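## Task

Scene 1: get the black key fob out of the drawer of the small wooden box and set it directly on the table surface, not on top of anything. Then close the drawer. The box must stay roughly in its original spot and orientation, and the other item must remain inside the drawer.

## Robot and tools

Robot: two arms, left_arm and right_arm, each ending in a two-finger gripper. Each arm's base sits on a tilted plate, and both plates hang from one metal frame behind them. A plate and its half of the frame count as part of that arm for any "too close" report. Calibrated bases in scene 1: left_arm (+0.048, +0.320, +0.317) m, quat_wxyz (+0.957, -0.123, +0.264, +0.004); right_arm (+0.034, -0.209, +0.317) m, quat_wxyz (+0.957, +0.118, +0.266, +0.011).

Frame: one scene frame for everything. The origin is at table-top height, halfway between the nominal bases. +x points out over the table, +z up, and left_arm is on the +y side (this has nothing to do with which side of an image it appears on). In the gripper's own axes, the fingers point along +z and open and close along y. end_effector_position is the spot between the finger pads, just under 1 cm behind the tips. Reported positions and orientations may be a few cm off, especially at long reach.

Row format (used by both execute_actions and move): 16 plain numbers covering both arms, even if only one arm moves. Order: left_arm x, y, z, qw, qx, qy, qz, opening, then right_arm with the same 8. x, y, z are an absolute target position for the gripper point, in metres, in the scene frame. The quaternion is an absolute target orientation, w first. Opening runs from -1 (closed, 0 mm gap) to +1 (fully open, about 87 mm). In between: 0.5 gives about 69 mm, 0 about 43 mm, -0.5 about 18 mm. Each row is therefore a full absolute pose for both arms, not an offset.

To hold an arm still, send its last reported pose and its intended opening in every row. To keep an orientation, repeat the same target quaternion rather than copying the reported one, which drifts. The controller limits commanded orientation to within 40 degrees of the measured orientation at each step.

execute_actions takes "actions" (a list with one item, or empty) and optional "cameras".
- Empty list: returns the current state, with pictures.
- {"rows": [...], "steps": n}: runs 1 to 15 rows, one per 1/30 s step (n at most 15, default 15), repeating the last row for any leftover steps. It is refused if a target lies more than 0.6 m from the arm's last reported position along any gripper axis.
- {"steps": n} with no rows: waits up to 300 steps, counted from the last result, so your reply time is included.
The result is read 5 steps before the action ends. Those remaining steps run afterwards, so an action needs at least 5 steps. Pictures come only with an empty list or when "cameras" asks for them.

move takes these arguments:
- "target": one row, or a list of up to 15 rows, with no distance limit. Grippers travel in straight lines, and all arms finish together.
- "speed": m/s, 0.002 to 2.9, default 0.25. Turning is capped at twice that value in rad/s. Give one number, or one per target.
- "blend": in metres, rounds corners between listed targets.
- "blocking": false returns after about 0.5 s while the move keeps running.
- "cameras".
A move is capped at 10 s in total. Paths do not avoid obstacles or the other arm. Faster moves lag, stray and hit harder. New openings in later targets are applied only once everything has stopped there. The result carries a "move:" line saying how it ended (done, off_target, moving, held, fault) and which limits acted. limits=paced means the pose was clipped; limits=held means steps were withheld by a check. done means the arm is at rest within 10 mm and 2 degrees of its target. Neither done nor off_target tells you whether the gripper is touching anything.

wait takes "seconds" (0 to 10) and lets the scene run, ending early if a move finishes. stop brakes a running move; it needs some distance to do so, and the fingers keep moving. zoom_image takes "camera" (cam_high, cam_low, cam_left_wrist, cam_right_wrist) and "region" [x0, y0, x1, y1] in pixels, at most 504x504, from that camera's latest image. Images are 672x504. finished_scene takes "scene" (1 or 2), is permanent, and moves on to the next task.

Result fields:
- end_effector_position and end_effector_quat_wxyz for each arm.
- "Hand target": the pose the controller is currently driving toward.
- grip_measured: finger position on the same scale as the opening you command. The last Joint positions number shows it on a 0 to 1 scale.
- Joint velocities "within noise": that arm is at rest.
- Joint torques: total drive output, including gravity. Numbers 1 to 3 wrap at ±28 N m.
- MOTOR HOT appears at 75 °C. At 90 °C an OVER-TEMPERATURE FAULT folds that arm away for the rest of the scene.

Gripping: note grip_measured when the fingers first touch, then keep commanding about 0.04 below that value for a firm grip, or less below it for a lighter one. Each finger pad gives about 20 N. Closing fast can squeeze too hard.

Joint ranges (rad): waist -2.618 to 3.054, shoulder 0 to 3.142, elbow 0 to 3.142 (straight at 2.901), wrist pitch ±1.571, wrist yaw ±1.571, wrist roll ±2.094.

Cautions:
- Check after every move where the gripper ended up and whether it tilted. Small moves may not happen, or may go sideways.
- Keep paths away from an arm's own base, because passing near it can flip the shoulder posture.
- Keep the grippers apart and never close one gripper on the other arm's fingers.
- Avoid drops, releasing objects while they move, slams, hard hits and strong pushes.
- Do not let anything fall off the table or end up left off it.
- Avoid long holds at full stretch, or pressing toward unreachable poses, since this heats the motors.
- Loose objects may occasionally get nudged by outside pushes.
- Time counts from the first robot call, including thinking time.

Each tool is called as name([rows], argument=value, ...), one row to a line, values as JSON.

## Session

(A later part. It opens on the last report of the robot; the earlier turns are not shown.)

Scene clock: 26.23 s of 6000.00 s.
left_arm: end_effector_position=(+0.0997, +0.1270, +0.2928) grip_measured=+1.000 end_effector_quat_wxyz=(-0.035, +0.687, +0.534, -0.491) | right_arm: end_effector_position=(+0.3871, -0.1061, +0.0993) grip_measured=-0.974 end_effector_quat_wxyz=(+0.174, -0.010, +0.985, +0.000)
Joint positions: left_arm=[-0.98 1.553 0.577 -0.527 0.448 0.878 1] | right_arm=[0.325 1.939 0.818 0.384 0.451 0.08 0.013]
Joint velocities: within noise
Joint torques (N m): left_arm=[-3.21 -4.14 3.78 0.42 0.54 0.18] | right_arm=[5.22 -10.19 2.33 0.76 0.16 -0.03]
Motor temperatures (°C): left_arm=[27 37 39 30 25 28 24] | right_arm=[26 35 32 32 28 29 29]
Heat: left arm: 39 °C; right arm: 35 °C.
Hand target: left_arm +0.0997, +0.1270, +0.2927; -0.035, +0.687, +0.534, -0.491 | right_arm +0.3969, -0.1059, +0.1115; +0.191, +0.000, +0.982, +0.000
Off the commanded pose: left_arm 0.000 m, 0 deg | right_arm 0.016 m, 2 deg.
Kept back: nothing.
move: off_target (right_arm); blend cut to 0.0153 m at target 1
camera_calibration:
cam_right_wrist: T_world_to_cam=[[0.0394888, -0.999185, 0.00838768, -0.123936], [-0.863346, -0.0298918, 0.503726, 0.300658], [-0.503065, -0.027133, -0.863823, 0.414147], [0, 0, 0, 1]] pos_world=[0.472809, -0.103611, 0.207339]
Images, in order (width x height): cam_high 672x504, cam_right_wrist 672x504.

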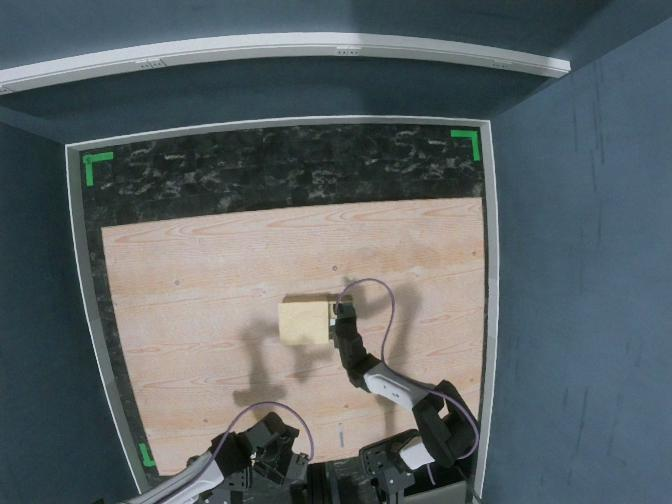

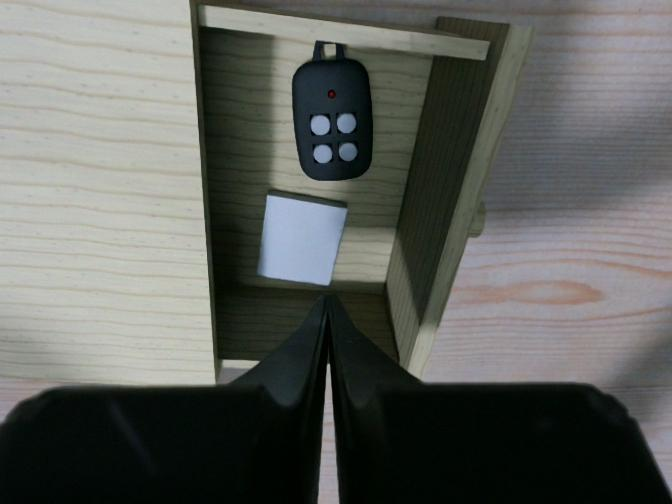

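move(target=[0.0997, 0.1270, 0.2928, -0.035, 0.687, 0.534, -0.491, 1, 0.414, -0.109, 0.063, 0.1906, -0.0394, 0.9808, 0.0077, 0.05], speed=0.12, cameras=["cam_low", "cam_right_wrist"])

zoom_image(camera="cam_right_wrist", region=[170, 100, 530, 420])

zoom_image(camera="cam_low", region=[200, 180, 420, 380])

Scene clock: 30.90 s of 6000.00 s.
left_arm: end_effector_position=(+0.0997, +0.1270, +0.2928) grip_measured=+1.000 end_effector_quat_wxyz=(-0.035, +0.687, +0.534, -0.491) | right_arm: end_effector_position=(+0.4076, -0.1086, +0.0669) grip_measured=+0.050 end_effector_quat_wxyz=(+0.182, -0.042, +0.982, +0.006)
Joint positions: left_arm=[-0.98 1.553 0.577 -0.527 0.448 0.878 1] | right_arm=[0.269 2.07 0.918 0.449 0.387 -0.029 0.525]
Joint velocities: within noise
Joint torques (N m): left_arm=[-3.18 -4.14 3.74 0.43 0.54 0.18] | right_arm=[3.38 -6.49 3.79 1.05 -0.06 -0.26]
Motor temperatures (°C): left_arm=[27 37 39 30 25 28 24] | right_arm=[26 35 32 32 28 29 29]
Heat: left arm: 39 °C; right arm: 35 °C.
Hand target: left_arm +0.0997, +0.1270, +0.2927; -0.035, +0.687, +0.534, -0.491 | right_arm +0.4139, -0.1091, +0.0633; +0.191, -0.040, +0.981, +0.008
Off the commanded pose: left_arm 0.000 m, 0 deg | right_arm 0.008 m, 1 deg.
Kept back: nothing.
move: done
camera_calibration:
cam_right_wrist: T_world_to_cam=[[0.104079, -0.994524, 0.00948894, -0.152782], [-0.867459, -0.0861062, 0.49, 0.331041], [-0.4865, -0.05923, -0.871671, 0.386665], [0, 0, 0, 1]] pos_world=[0.491178, -0.100538, 0.176284]
Images, in order (width x height): cam_low 672x504, cam_right_wrist 672x504.

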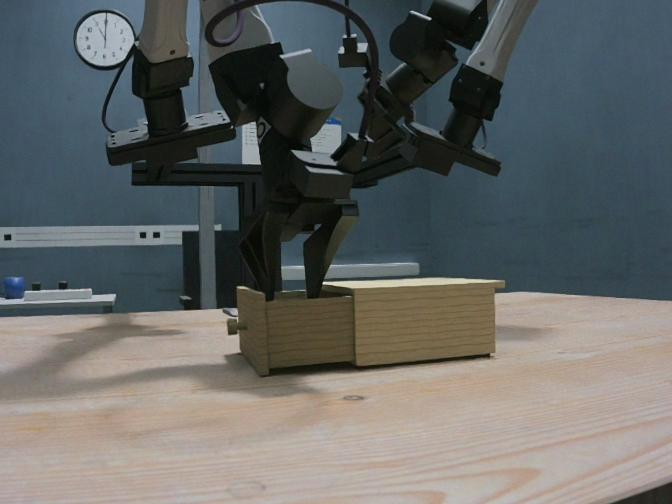

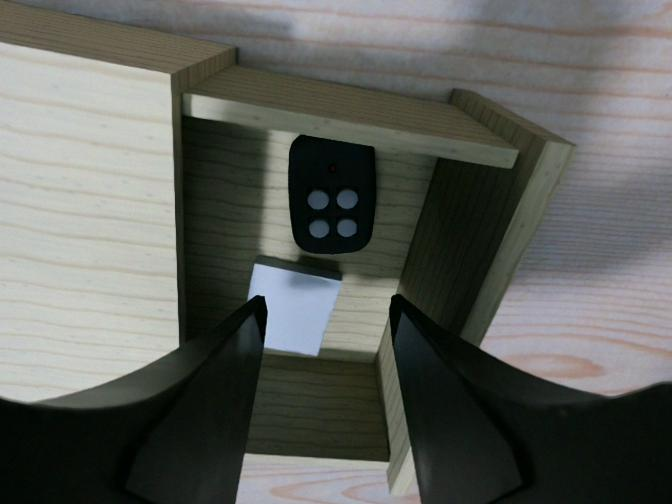

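Scaled by 1.400 from the camera's 672x504 image, which has a finer 960x720 frame.

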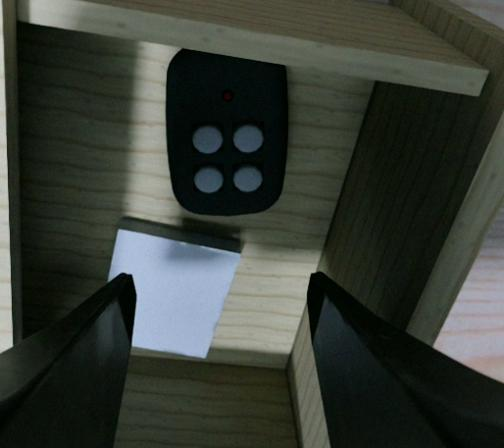

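Scaled by 2.291 from the camera's 672x504 image, which has a finer 960x720 frame.

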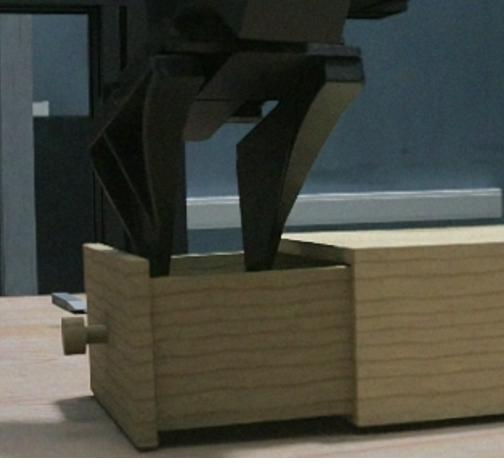

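move(target=[0.0997, 0.1270, 0.2928, -0.035, 0.687, 0.534, -0.491, 1, 0.436, -0.1098, 0.027, 0.1906, -0.0394, 0.9808, 0.0077, -0.04], speed=0.07, cameras=["cam_low", "cam_right_wrist", "cam_high"])

zoom_image(camera="cam_right_wrist", region=[170, 200, 530, 420])

zoom_image(camera="cam_low", region=[200, 180, 420, 380])

Scene clock: 34.57 s of 6000.00 s.
left_arm: end_effector_position=(+0.0997, +0.1270, +0.2928) grip_measured=+1.000 end_effector_quat_wxyz=(-0.035, +0.687, +0.534, -0.491) | right_arm: end_effector_position=(+0.4318, -0.1057, +0.0341) grip_measured=-0.040 end_effector_quat_wxyz=(+0.186, -0.040, +0.982, +0.009)
Joint positions: left_arm=[-0.98 1.553 0.577 -0.527 0.448 0.878 1] | right_arm=[0.231 2.207 1.068 0.454 0.351 -0.054 0.48]
Joint velocities: within noise
Joint torques (N m): left_arm=[-3.19 -4.1 3.74 0.42 0.53 0.17] | right_arm=[3.02 -6.5 4.15 1.01 -0.11 -0.32]
Motor temperatures (°C): left_arm=[27 37 39 30 25 28 24] | right_arm=[26 36 32 32 28 29 29]
Heat: left arm: 39 °C; right arm: 36 °C.
Hand target: left_arm +0.0997, +0.1270, +0.2927; -0.035, +0.687, +0.534, -0.491 | right_arm +0.4357, -0.1100, +0.0272; +0.190, -0.039, +0.981, +0.008
Off the commanded pose: left_arm 0.000 m, 0 deg | right_arm 0.009 m, 1 deg.
Kept back: nothing.
move: done
camera_calibration:
cam_right_wrist: T_world_to_cam=[[0.101823, -0.9948, 0.00219819, -0.151008], [-0.871511, -0.088138, 0.48239, 0.370279], [-0.479688, -0.0510342, -0.875954, 0.368001], [0, 0, 0, 1]] pos_world=[0.514604, -0.0988068, 0.144065]
Images, in order (width x height): cam_high 672x504, cam_low 672x504, cam_right_wrist 672x504.

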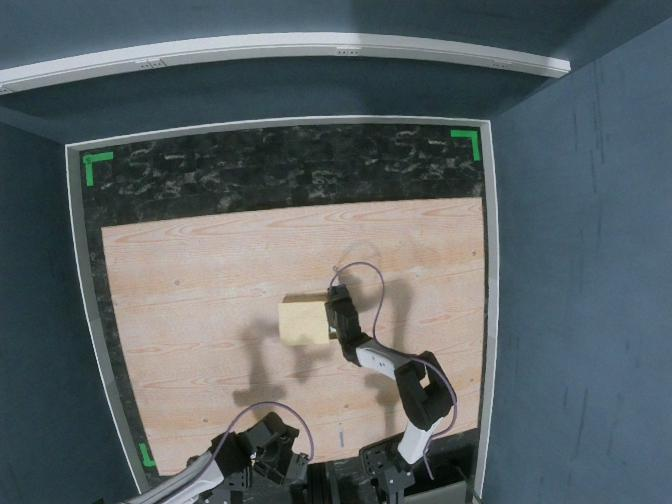

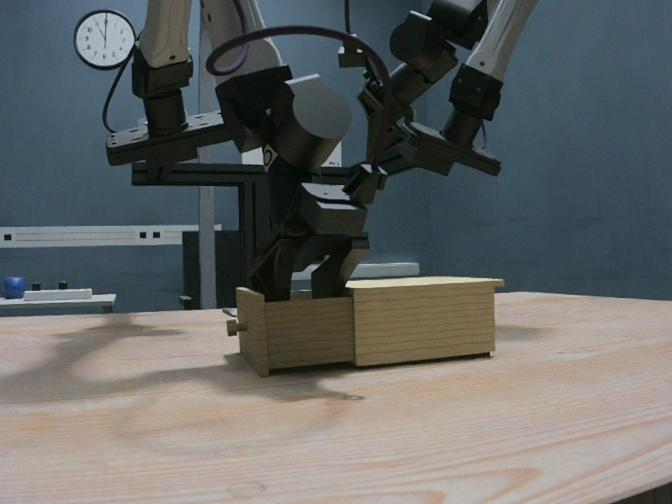

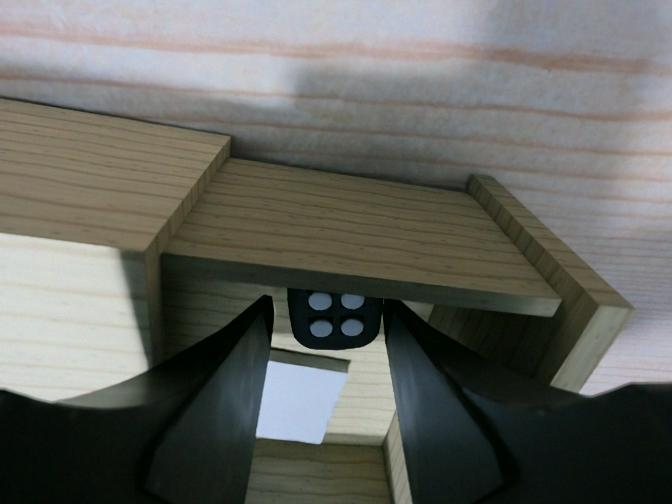

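Scaled by 1.400 from the camera's 672x504 image, which has a finer 960x720 frame.

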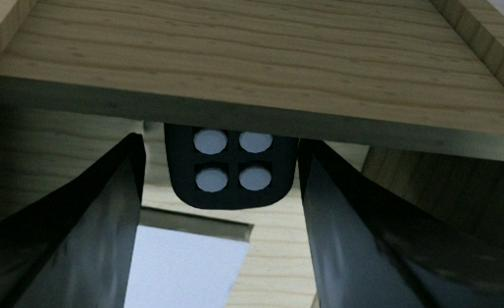

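Scaled by 2.291 from the camera's 672x504 image, which has a finer 960x720 frame.

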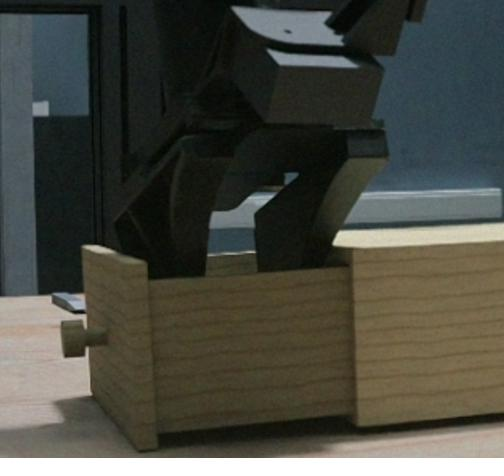

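move(target=[0.0997, 0.1270, 0.2928, -0.035, 0.687, 0.534, -0.491, 1, 0.436, -0.1115, 0.0215, 0.1906, -0.0394, 0.9808, 0.0077, -0.12], speed=0.06, cameras=["cam_low", "cam_right_wrist"])

zoom_image(camera="cam_right_wrist", region=[170, 200, 530, 420])

zoom_image(camera="cam_low", region=[200, 180, 420, 380])

Scene clock: 36.33 s of 6000.00 s.
left_arm: end_effector_position=(+0.0997, +0.1270, +0.2928) grip_measured=+1.000 end_effector_quat_wxyz=(-0.035, +0.687, +0.534, -0.491) | right_arm: end_effector_position=(+0.4325, -0.1067, +0.0288) grip_measured=-0.120 end_effector_quat_wxyz=(+0.186, -0.041, +0.982, +0.011)
Joint positions: left_arm=[-0.98 1.553 0.577 -0.527 0.448 0.878 1] | right_arm=[0.223 2.224 1.08 0.461 0.342 -0.061 0.44]
Joint velocities: within noise
Joint torques (N m): left_arm=[-3.25 -4.11 3.79 0.44 0.54 0.19] | right_arm=[2.95 -6.57 3.79 1.02 -0.08 -0.26]
Motor temperatures (°C): left_arm=[27 37 39 30 25 28 24] | right_arm=[26 36 32 32 28 29 29]
Heat: left arm: 39 °C; right arm: 36 °C.
Hand target: left_arm +0.0997, +0.1270, +0.2927; -0.035, +0.687, +0.534, -0.491 | right_arm +0.4357, -0.1116, +0.0218; +0.190, -0.039, +0.981, +0.008
Off the commanded pose: left_arm 0.000 m, 0 deg | right_arm 0.009 m, 1 deg.
Kept back: nothing.
move: done
camera_calibration:
cam_right_wrist: T_world_to_cam=[[0.10451, -0.994524, 0.0000194774, -0.15312], [-0.87108, -0.0915287, 0.482538, 0.37277], [-0.479893, -0.0504471, -0.875875, 0.363798], [0, 0, 0, 1]] pos_world=[0.5153, -0.0998099, 0.138769]
Images, in order (width x height): cam_low 672x504, cam_right_wrist 672x504.

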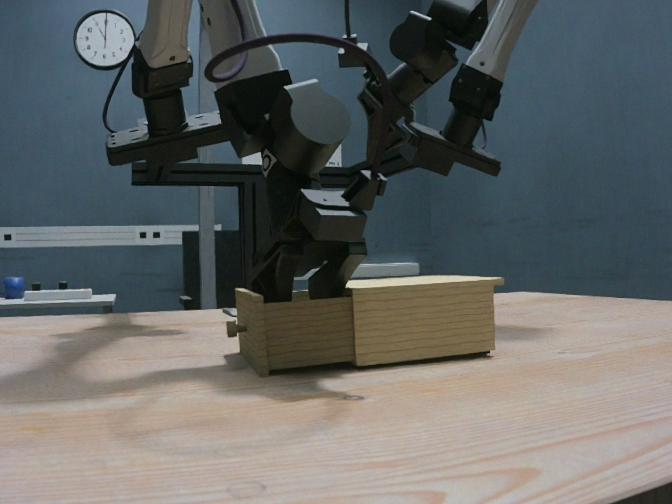

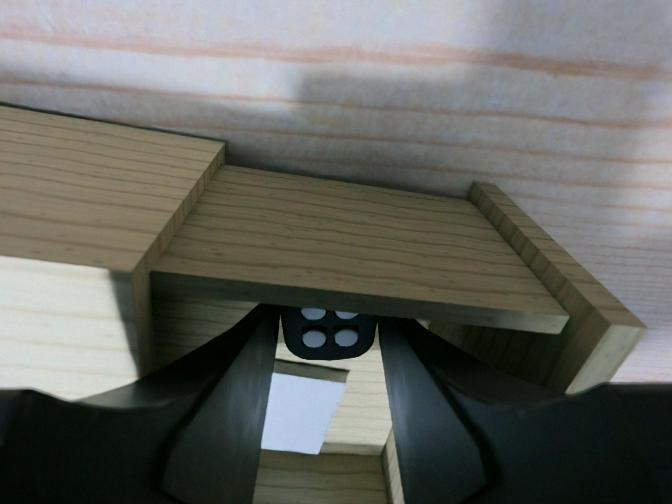

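Scaled by 1.400 from the camera's 672x504 image, which has a finer 960x720 frame.

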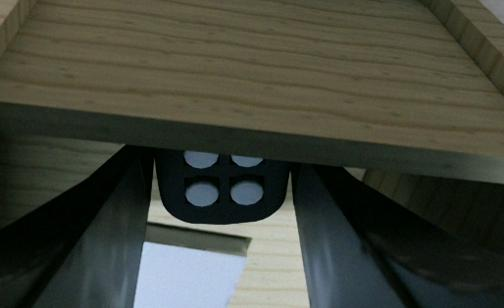

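Scaled by 2.291 from the camera's 672x504 image, which has a finer 960x720 frame.

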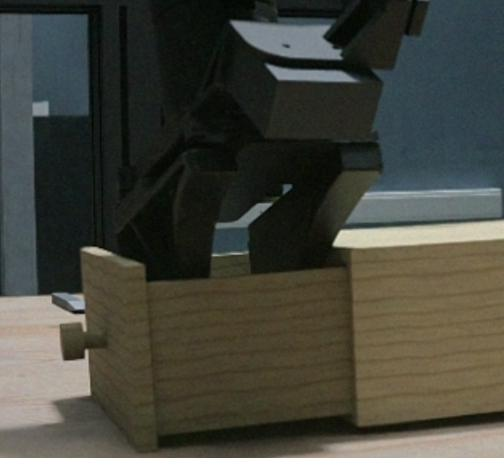

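move(target=[0.0997, 0.1270, 0.2928, -0.035, 0.687, 0.534, -0.491, 1, 0.436, -0.1095, 0.0235, 0.1906, -0.0394, 0.9808, 0.0077, -0.32], speed=0.06, cameras=["cam_low", "cam_right_wrist"])

zoom_image(camera="cam_right_wrist", region=[170, 200, 530, 420])

Scene clock: 37.27 s of 6000.00 s.
left_arm: end_effector_position=(+0.0997, +0.1270, +0.2928) grip_measured=+1.000 end_effector_quat_wxyz=(-0.035, +0.687, +0.534, -0.491) | right_arm: end_effector_position=(+0.4325, -0.1068, +0.0288) grip_measured=-0.171 end_effector_quat_wxyz=(+0.186, -0.042, +0.982, +0.011)
Joint positions: left_arm=[-0.98 1.553 0.577 -0.527 0.448 0.878 1] | right_arm=[0.223 2.224 1.08 0.461 0.342 -0.063 0.414]
Joint velocities: within noise
Joint torques (N m): left_arm=[-3.22 -4.07 3.77 0.43 0.55 0.18] | right_arm=[3.59 -6.95 3.81 0.99 -0.02 -0.21]
Motor temperatures (°C): left_arm=[27 37 39 30 25 28 24] | right_arm=[26 36 32 32 28 29 29]
Heat: left arm: 39 °C; right arm: 36 °C.
Hand target: left_arm +0.0997, +0.1270, +0.2927; -0.035, +0.687, +0.534, -0.491 | right_arm +0.4357, -0.1096, +0.0236; +0.190, -0.040, +0.981, +0.008
Off the commanded pose: left_arm 0.000 m, 0 deg | right_arm 0.007 m, 1 deg.
Kept back: nothing.
move: done
camera_calibration:
cam_right_wrist: T_world_to_cam=[[0.106693, -0.994292, 0.000884146, -0.154153], [-0.870926, -0.093026, 0.48253, 0.372559], [-0.479693, -0.0522525, -0.875879, 0.363522], [0, 0, 0, 1]] pos_world=[0.515297, -0.0996201, 0.138767]
Images, in order (width x height): cam_low 672x504, cam_right_wrist 672x504.

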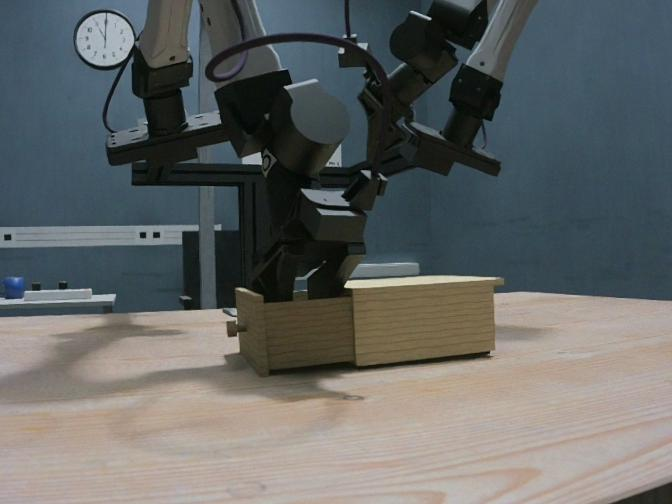

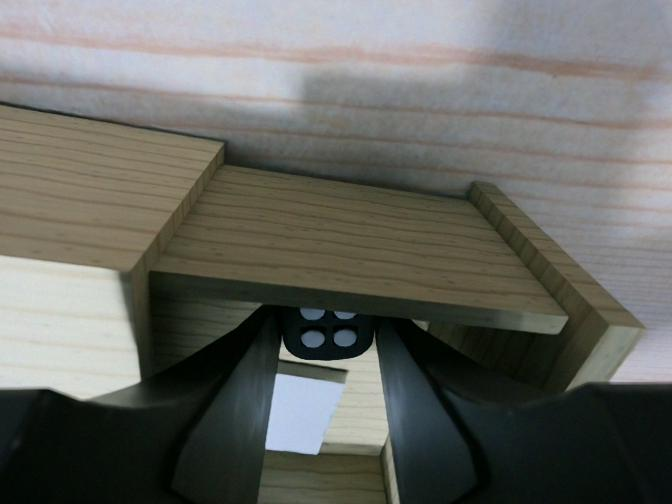

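Scaled by 1.400 from the camera's 672x504 image, which has a finer 960x720 frame.

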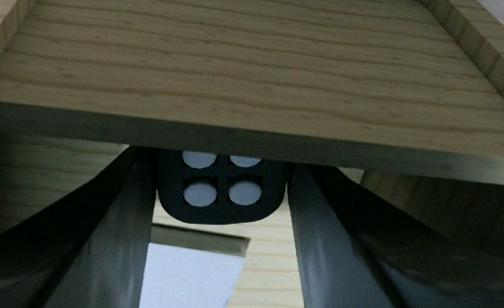

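move(target=[0.0997, 0.1270, 0.2928, -0.035, 0.687, 0.534, -0.491, 1, 0.405, -0.112, 0.122, 0.1906, -0.0394, 0.9808, 0.0077, -0.32], speed=0.15, cameras=["cam_low", "cam_right_wrist"])

Scene clock: 39.30 s of 6000.00 s.
left_arm: end_effector_position=(+0.0997, +0.1270, +0.2928) grip_measured=+1.000 end_effector_quat_wxyz=(-0.035, +0.687, +0.534, -0.491) | right_arm: end_effector_position=(+0.3980, -0.1128, +0.1103) grip_measured=-0.172 end_effector_quat_wxyz=(+0.177, -0.047, +0.983, +0.007)
Joint positions: left_arm=[-0.98 1.553 0.577 -0.527 0.448 0.878 1] | right_arm=[0.308 1.89 0.834 0.33 0.411 -0.007 0.414]
Joint velocities: within noise
Joint torques (N m): left_arm=[-3.25 -4.1 3.75 0.42 0.54 0.18] | right_arm=[5.14 -10.24 2.33 0.79 0.1 0]
Motor temperatures (°C): left_arm=[27 37 39 30 25 28 24] | right_arm=[26 36 32 32 28 29 29]
Heat: left arm: 39 °C; right arm: 36 °C.
Hand target: left_arm +0.0997, +0.1270, +0.2927; -0.035, +0.687, +0.534, -0.491 | right_arm +0.4050, -0.1120, +0.1215; +0.191, -0.039, +0.981, +0.008
Off the commanded pose: left_arm 0.000 m, 0 deg | right_arm 0.014 m, 2 deg.
Kept back: nothing.
move: off_target (right_arm)
camera_calibration:
cam_right_wrist: T_world_to_cam=[[0.115635, -0.993262, 0.00765113, -0.160671], [-0.860854, -0.0963709, 0.499643, 0.296318], [-0.495539, -0.0643625, -0.866198, 0.421899], [0, 0, 0, 1]] pos_world=[0.482733, -0.103878, 0.218624]
Images, in order (width x height): cam_low 672x504, cam_right_wrist 672x504.

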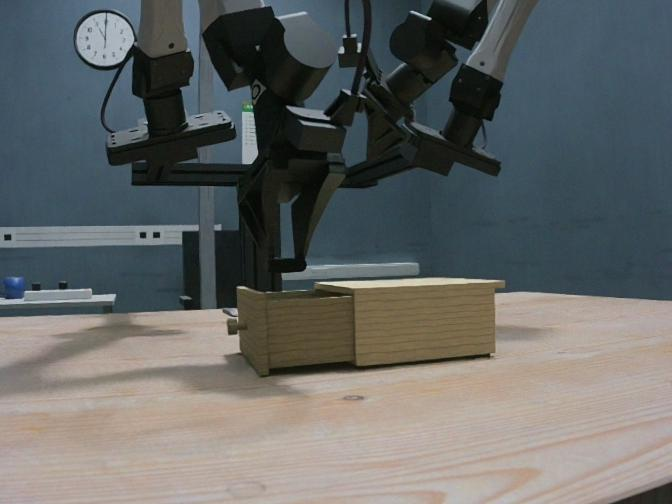

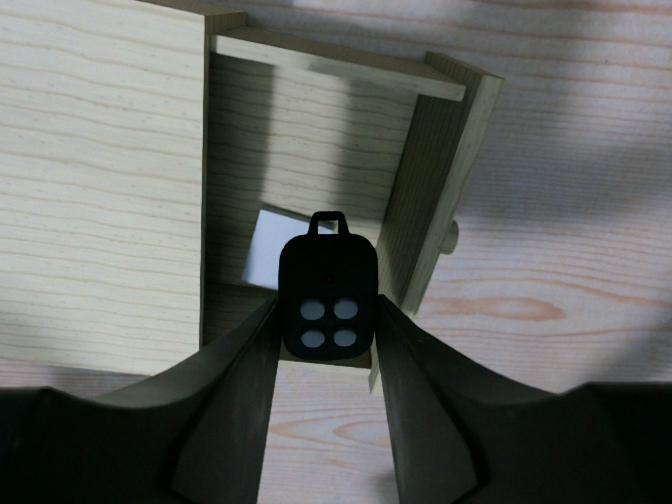

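move([
  [0.0997, 0.1270, 0.2928, -0.035, 0.687, 0.534, -0.491, 1, 0.405, -0.285, 0.118, 0.1906, -0.0394, 0.9808, 0.0077, -0.32],
  [0.0997, 0.1270, 0.2928, -0.035, 0.687, 0.534, -0.491, 1, 0.418, -0.295, 0.03, 0.1906, -0.0394, 0.9808, 0.0077, -0.32],
], speed=[0.25, 0.15], blend=[0.03, 0], cameras=["cam_low", "cam_right_wrist", "cam_high"])

zoom_image(camera="cam_low", region=[0, 200, 300, 450])

Scene clock: 41.53 s of 6000.00 s.
left_arm: end_effector_position=(+0.0997, +0.1270, +0.2928) grip_measured=+1.000 end_effector_quat_wxyz=(-0.035, +0.687, +0.534, -0.491) | right_arm: end_effector_position=(+0.4124, -0.2920, +0.0336) grip_measured=-0.172 end_effector_quat_wxyz=(+0.180, -0.037, +0.983, +0.008)
Joint positions: left_arm=[-0.98 1.553 0.577 -0.527 0.448 0.878 1] | right_arm=[-0.256 2.036 0.938 0.451 -0.029 -0.349 0.414]
Joint velocities: within noise
Joint torques (N m): left_arm=[-3.19 -4.1 3.75 0.42 0.53 0.18] | right_arm=[0.68 -6.8 3.37 1.03 -0.19 -0.26]
Motor temperatures (°C): left_arm=[27 37 39 30 25 28 24] | right_arm=[26 36 32 32 28 29 29]
Heat: left arm: 39 °C; right arm: 36 °C.
Hand target: left_arm +0.0997, +0.1270, +0.2927; -0.035, +0.687, +0.534, -0.491 | right_arm +0.4178, -0.2950, +0.0302; +0.190, -0.039, +0.981, +0.008
Off the commanded pose: left_arm 0.000 m, 0 deg | right_arm 0.007 m, 1 deg.
Kept back: nothing.
move: done
camera_calibration:
cam_right_wrist: T_world_to_cam=[[0.095868, -0.995389, 0.00310878, -0.332035], [-0.86581, -0.0818463, 0.493634, 0.336328], [-0.491103, -0.0500153, -0.869664, 0.353582], [0, 0, 0, 1]] pos_world=[0.496673, -0.285292, 0.142507]
Images, in order (width x height): cam_high 672x504, cam_low 672x504, cam_right_wrist 672x504.

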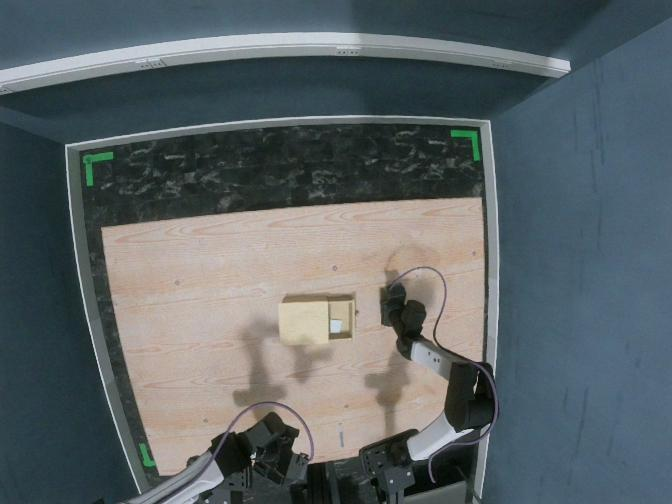

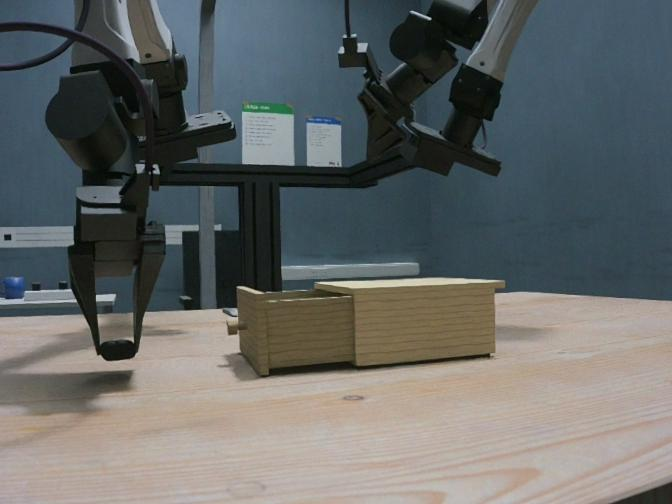

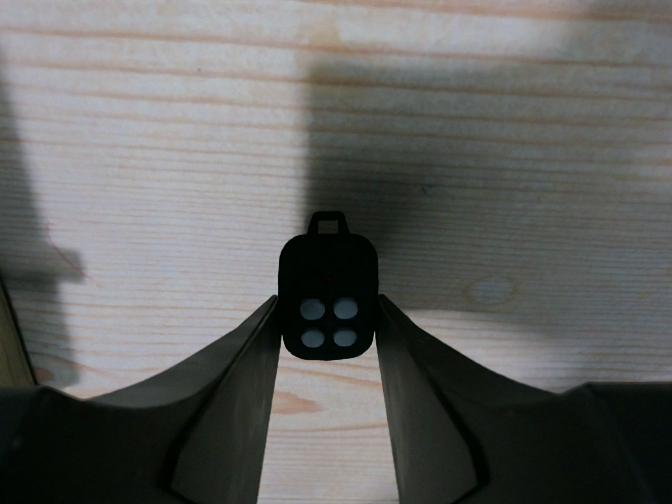

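Scaled by 1.680 from the camera's 672x504 image, which has a finer 960x720 frame.

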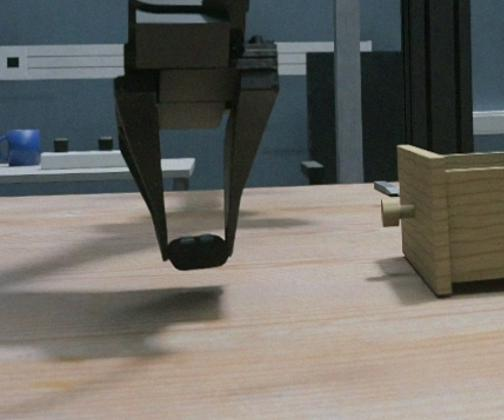

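move(target=[0.0997, 0.1270, 0.2928, -0.035, 0.687, 0.534, -0.491, 1, 0.422, -0.295, 0.0145, 0.1906, -0.0394, 0.9808, 0.0077, -0.32], speed=0.06, cameras=["cam_low", "cam_right_wrist"])

zoom_image(camera="cam_low", region=[30, 250, 230, 430])

Scene clock: 44.53 s of 6000.00 s.
left_arm: end_effector_position=(+0.0997, +0.1270, +0.2928) grip_measured=+1.000 end_effector_quat_wxyz=(-0.035, +0.687, +0.534, -0.491) | right_arm: end_effector_position=(+0.4166, -0.2914, +0.0184) grip_measured=-0.172 end_effector_quat_wxyz=(+0.180, -0.038, +0.983, +0.009)
Joint positions: left_arm=[-0.98 1.553 0.577 -0.527 0.448 0.878 1] | right_arm=[-0.256 2.1 0.986 0.466 -0.03 -0.35 0.414]
Joint velocities: within noise
Joint torques (N m): left_arm=[-3.21 -4.08 3.77 0.43 0.53 0.18] | right_arm=[0.5 -6.86 3.25 1.02 -0.22 -0.26]
Motor temperatures (°C): left_arm=[27 37 39 30 25 28 24] | right_arm=[26 36 31 32 28 29 29]
Heat: left arm: 39 °C; right arm: 36 °C.
Hand target: left_arm +0.0997, +0.1270, +0.2927; -0.035, +0.687, +0.534, -0.491 | right_arm +0.4218, -0.2950, +0.0148; +0.190, -0.039, +0.981, +0.008
Off the commanded pose: left_arm 0.000 m, 0 deg | right_arm 0.008 m, 1 deg.
Kept back: nothing.
move: done
camera_calibration:
cam_right_wrist: T_world_to_cam=[[0.0970776, -0.995274, 0.00216335, -0.332347], [-0.86552, -0.083348, 0.493891, 0.3469], [-0.491377, -0.0498182, -0.869521, 0.342627], [0, 0, 0, 1]] pos_world=[0.500871, -0.284794, 0.127309]
Images, in order (width x height): cam_low 672x504, cam_right_wrist 672x504.

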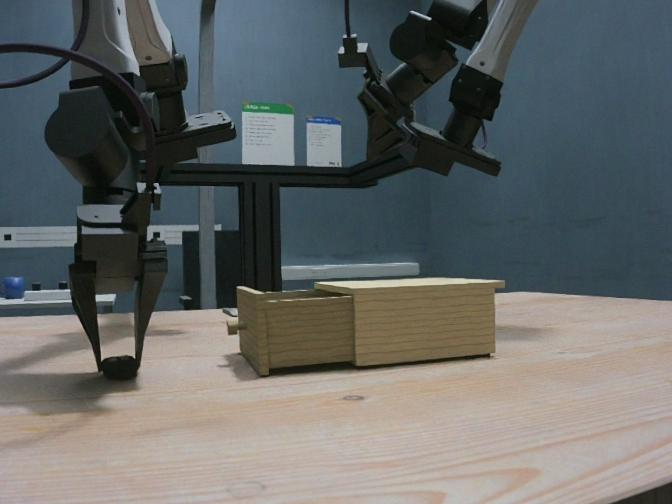

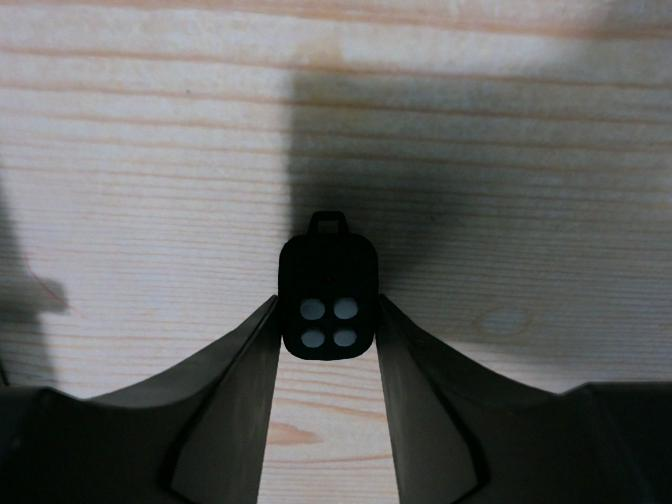

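Scaled by 2.520 from the camera's 672x504 image, which has a finer 960x720 frame.

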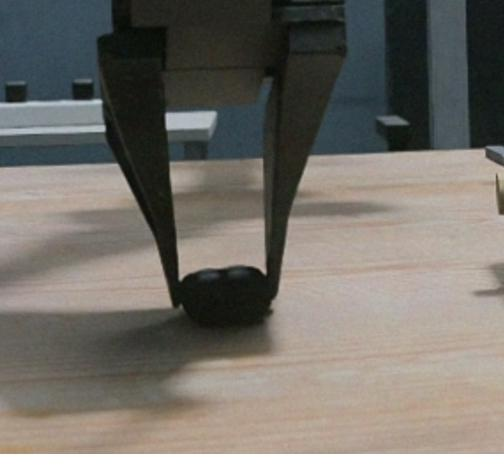

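move(target=[0.0997, 0.1270, 0.2928, -0.035, 0.687, 0.534, -0.491, 1, 0.423, -0.295, 0.008, 0.1906, -0.0394, 0.9808, 0.0077, -0.32], speed=0.05, cameras=["cam_low", "cam_right_wrist"])

zoom_image(camera="cam_low", region=[30, 250, 230, 430])

Scene clock: 45.47 s of 6000.00 s.
left_arm: end_effector_position=(+0.0997, +0.1270, +0.2928) grip_measured=+1.000 end_effector_quat_wxyz=(-0.035, +0.687, +0.534, -0.491) | right_arm: end_effector_position=(+0.4180, -0.2915, +0.0161) grip_measured=-0.172 end_effector_quat_wxyz=(+0.181, -0.038, +0.983, +0.008)
Joint positions: left_arm=[-0.98 1.553 0.577 -0.527 0.448 0.878 1] | right_arm=[-0.256 2.11 0.995 0.47 -0.03 -0.35 0.414]
Joint velocities: within noise
Joint torques (N m): left_arm=[-3.19 -4.08 3.77 0.43 0.53 0.17] | right_arm=[0.54 -5.72 4.22 1.06 -0.23 -0.26]
Motor temperatures (°C): left_arm=[27 37 39 30 25 28 24] | right_arm=[26 36 31 32 28 29 29]
Heat: left arm: 39 °C; right arm: 36 °C.
Hand target: left_arm +0.0997, +0.1270, +0.2927; -0.035, +0.687, +0.534, -0.491 | right_arm +0.4226, -0.2949, +0.0084; +0.190, -0.039, +0.981, +0.008
Off the commanded pose: left_arm 0.000 m, 0 deg | right_arm 0.010 m, 1 deg.
Kept back: nothing.
move: done
camera_calibration:
cam_right_wrist: T_world_to_cam=[[0.0973174, -0.995249, 0.00286246, -0.332653], [-0.866846, -0.083348, 0.491561, 0.349808], [-0.488987, -0.0503187, -0.870839, 0.340246], [0, 0, 0, 1]] pos_world=[0.501978, -0.284796, 0.125299]
Images, in order (width x height): cam_low 672x504, cam_right_wrist 672x504.

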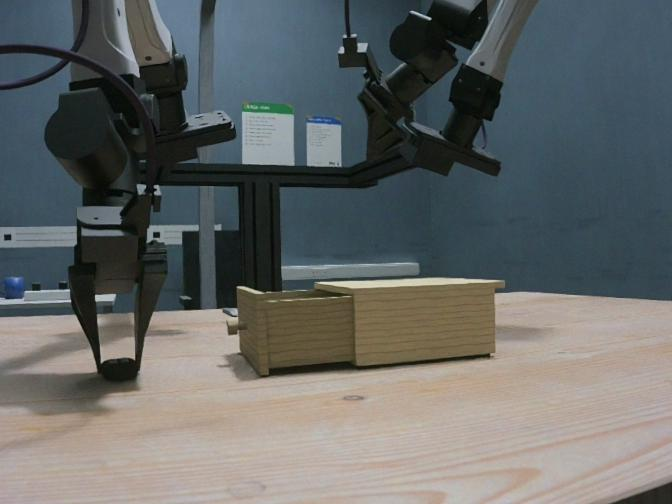

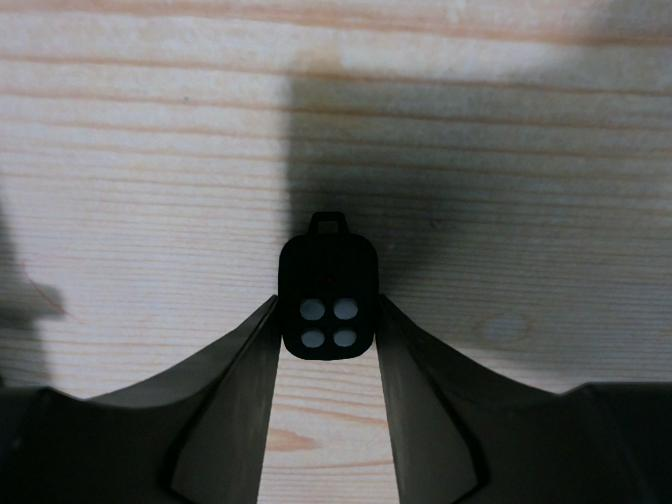

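Scaled by 2.520 from the camera's 672x504 image, which has a finer 960x720 frame.

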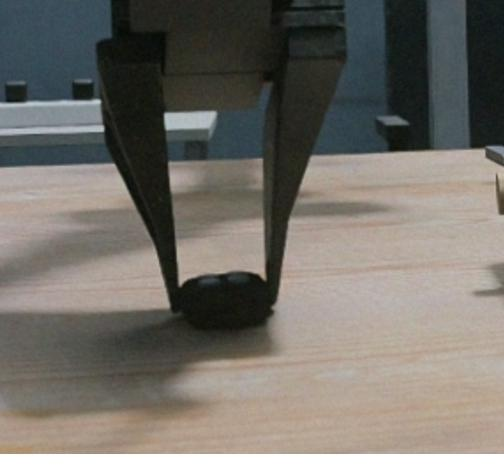

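move([
  [0.0997, 0.1270, 0.2928, -0.035, 0.687, 0.534, -0.491, 1, 0.422, -0.2945, 0.0115, 0.1906, -0.0394, 0.9808, 0.0077, 0.02],
  [0.0997, 0.1270, 0.2928, -0.035, 0.687, 0.534, -0.491, 1, 0.39, -0.297, 0.095, 0.1906, -0.0394, 0.9808, 0.0077, 0.02],
], speed=[0.05, 0.15], cameras=["cam_low", "cam_right_wrist", "cam_high"])

Scene clock: 49.57 s of 6000.00 s.
left_arm: end_effector_position=(+0.0997, +0.1270, +0.2928) grip_measured=+1.000 end_effector_quat_wxyz=(-0.035, +0.687, +0.534, -0.491) | right_arm: end_effector_position=(+0.3845, -0.2925, +0.0854) grip_measured=+0.020 end_effector_quat_wxyz=(+0.178, -0.038, +0.983, +0.010)
Joint positions: left_arm=[-0.98 1.553 0.577 -0.527 0.448 0.878 1] | right_arm=[-0.265 1.796 0.747 0.398 -0.038 -0.355 0.51]
Joint velocities: within noise
Joint torques (N m): left_arm=[-3.21 -4.04 3.78 0.43 0.53 0.17] | right_arm=[0.23 -10.29 1.59 0.78 -0.23 -0.24]
Motor temperatures (°C): left_arm=[27 37 39 30 25 27 23] | right_arm=[26 37 31 32 28 29 29]
Heat: left arm: 39 °C; right arm: 37 °C.
Hand target: left_arm +0.0997, +0.1270, +0.2927; -0.035, +0.687, +0.534, -0.491 | right_arm +0.3900, -0.2970, +0.0946; +0.191, -0.039, +0.981, +0.008
Off the commanded pose: left_arm 0.000 m, 0 deg | right_arm 0.012 m, 1 deg.
Kept back: nothing.
move: off_target (right_arm)
camera_calibration:
cam_right_wrist: T_world_to_cam=[[0.0971423, -0.99527, 0.000319118, -0.330274], [-0.863854, -0.0841563, 0.496663, 0.284855], [-0.494287, -0.0485227, -0.867943, 0.386424], [0, 0, 0, 1]] pos_world=[0.469161, -0.285989, 0.194023]
Images, in order (width x height): cam_high 672x504, cam_low 672x504, cam_right_wrist 672x504.

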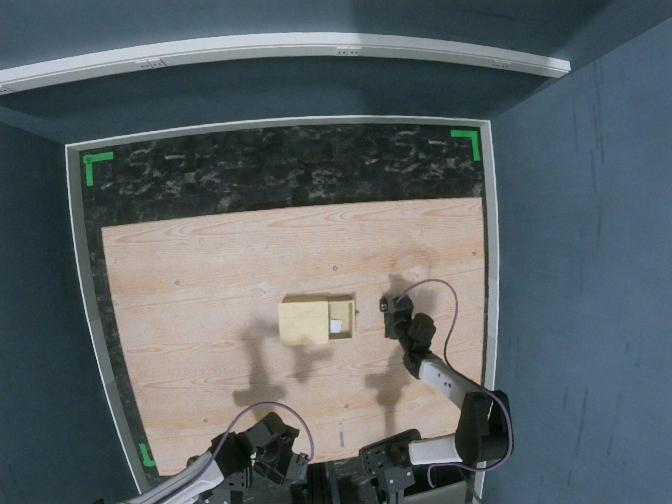

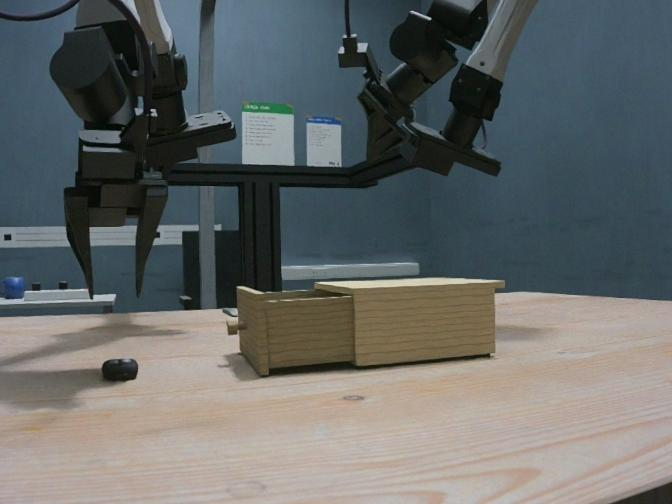

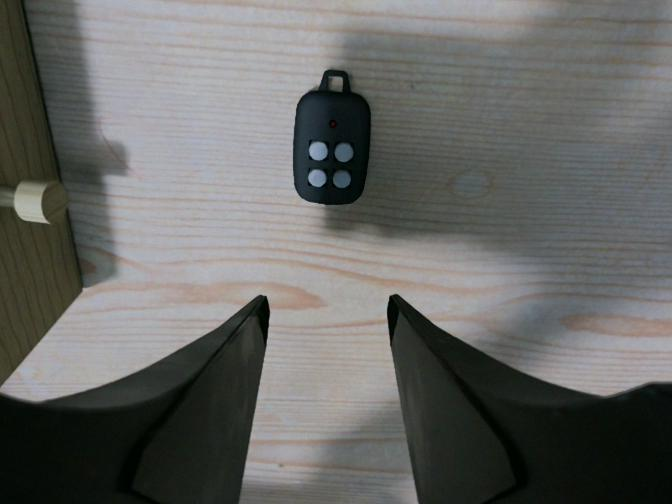

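move([
  [0.0997, 0.1270, 0.2928, -0.035, 0.687, 0.534, -0.491, 1, 0.39, -0.217, 0.07, 0.1906, 0.0083, 0.9807, 0.0428, -1],
  [0.0997, 0.1270, 0.2928, -0.035, 0.687, 0.534, -0.491, 1, 0.396, -0.209, 0.026, 0.1906, 0.0083, 0.9807, 0.0428, -1],
], speed=[0.2, 0.12], blend=[0.015, 0], cameras=["cam_low", "cam_right_wrist", "cam_high"])

zoom_image(camera="cam_low", region=[150, 200, 370, 400])

zoom_image(camera="cam_high", region=[260, 270, 420, 370])

Scene clock: 51.47 s of 6000.00 s.
left_arm: end_effector_position=(+0.0997, +0.1270, +0.2928) grip_measured=+1.000 end_effector_quat_wxyz=(-0.035, +0.687, +0.534, -0.491) | right_arm: end_effector_position=(+0.3919, -0.2103, +0.0291) grip_measured=-0.973 end_effector_quat_wxyz=(+0.183, +0.004, +0.982, +0.046)
Joint positions: left_arm=[-0.98 1.553 0.577 -0.527 0.448 0.878 1] | right_arm=[-0.084 2.087 0.829 0.605 0.047 -0.151 0.013]
Joint velocities: within noise
Joint torques (N m): left_arm=[-3.21 -4.08 3.75 0.43 0.53 0.18] | right_arm=[2.86 -6.09 2.11 1.04 0.04 -0.03]
Motor temperatures (°C): left_arm=[27 37 39 30 25 27 23] | right_arm=[26 37 31 32 28 29 29]
Heat: left arm: 39 °C; right arm: 37 °C.
Hand target: left_arm +0.0997, +0.1270, +0.2927; -0.035, +0.687, +0.534, -0.491 | right_arm +0.3959, -0.2090, +0.0261; +0.190, +0.008, +0.981, +0.043
Off the commanded pose: left_arm 0.000 m, 0 deg | right_arm 0.005 m, 1 deg.
Kept back: nothing.
move: done
camera_calibration:
cam_right_wrist: T_world_to_cam=[[0.0290948, -0.995822, -0.0865552, -0.220063], [-0.872514, -0.0675516, 0.483898, 0.333348], [-0.487723, 0.0614417, -0.870834, 0.365823], [0, 0, 0, 1]] pos_world=[0.475674, -0.219102, 0.138217]
Images, in order (width x height): cam_high 672x504, cam_low 672x504, cam_right_wrist 672x504.

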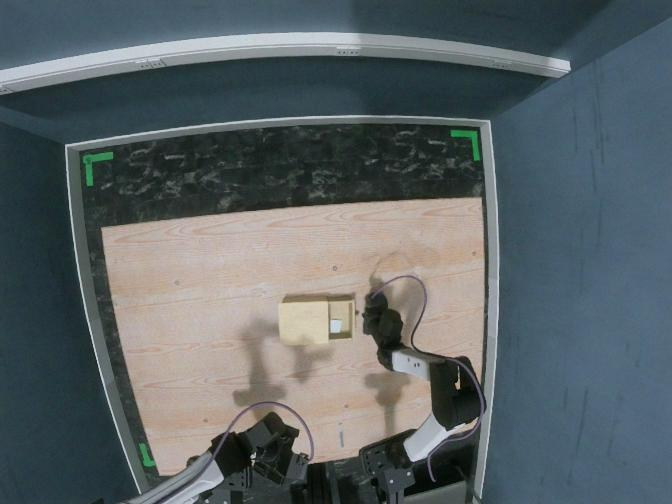

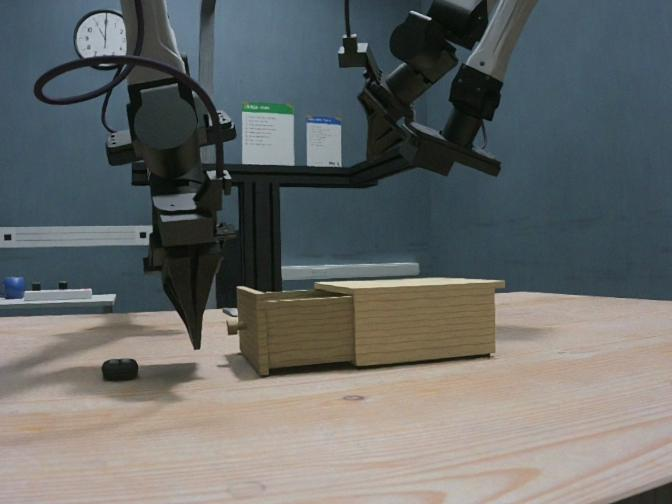

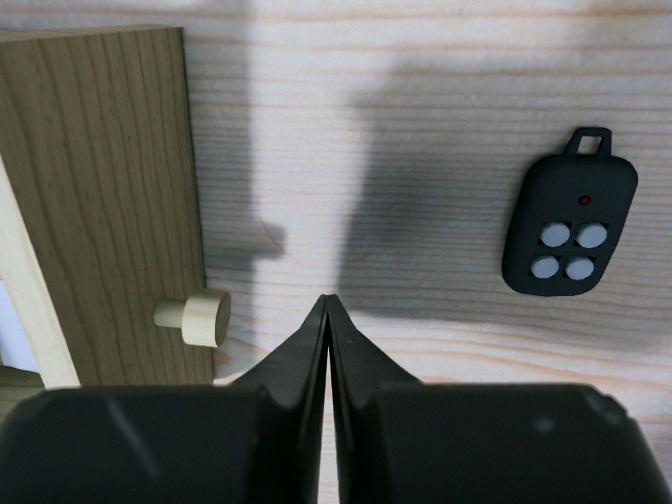

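Scaled by 2.291 from the camera's 672x504 image, which has a finer 960x720 frame.

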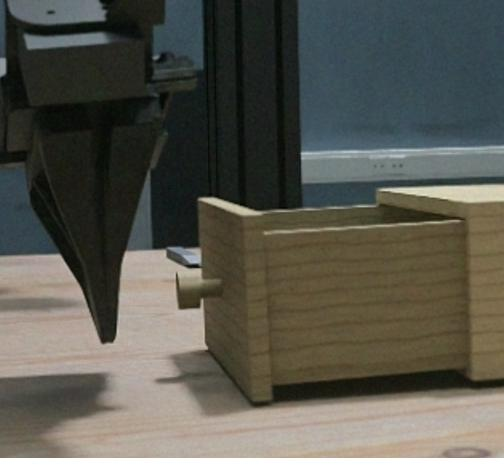

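Scaled by 3.150 from the camera's 672x504 image, which has a finer 960x720 frame.

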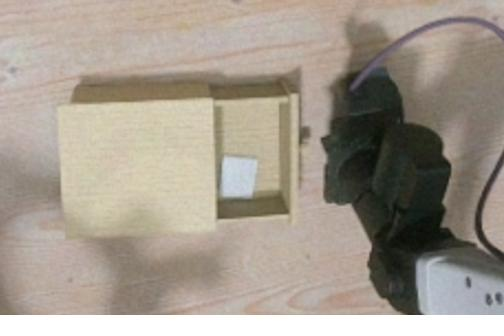

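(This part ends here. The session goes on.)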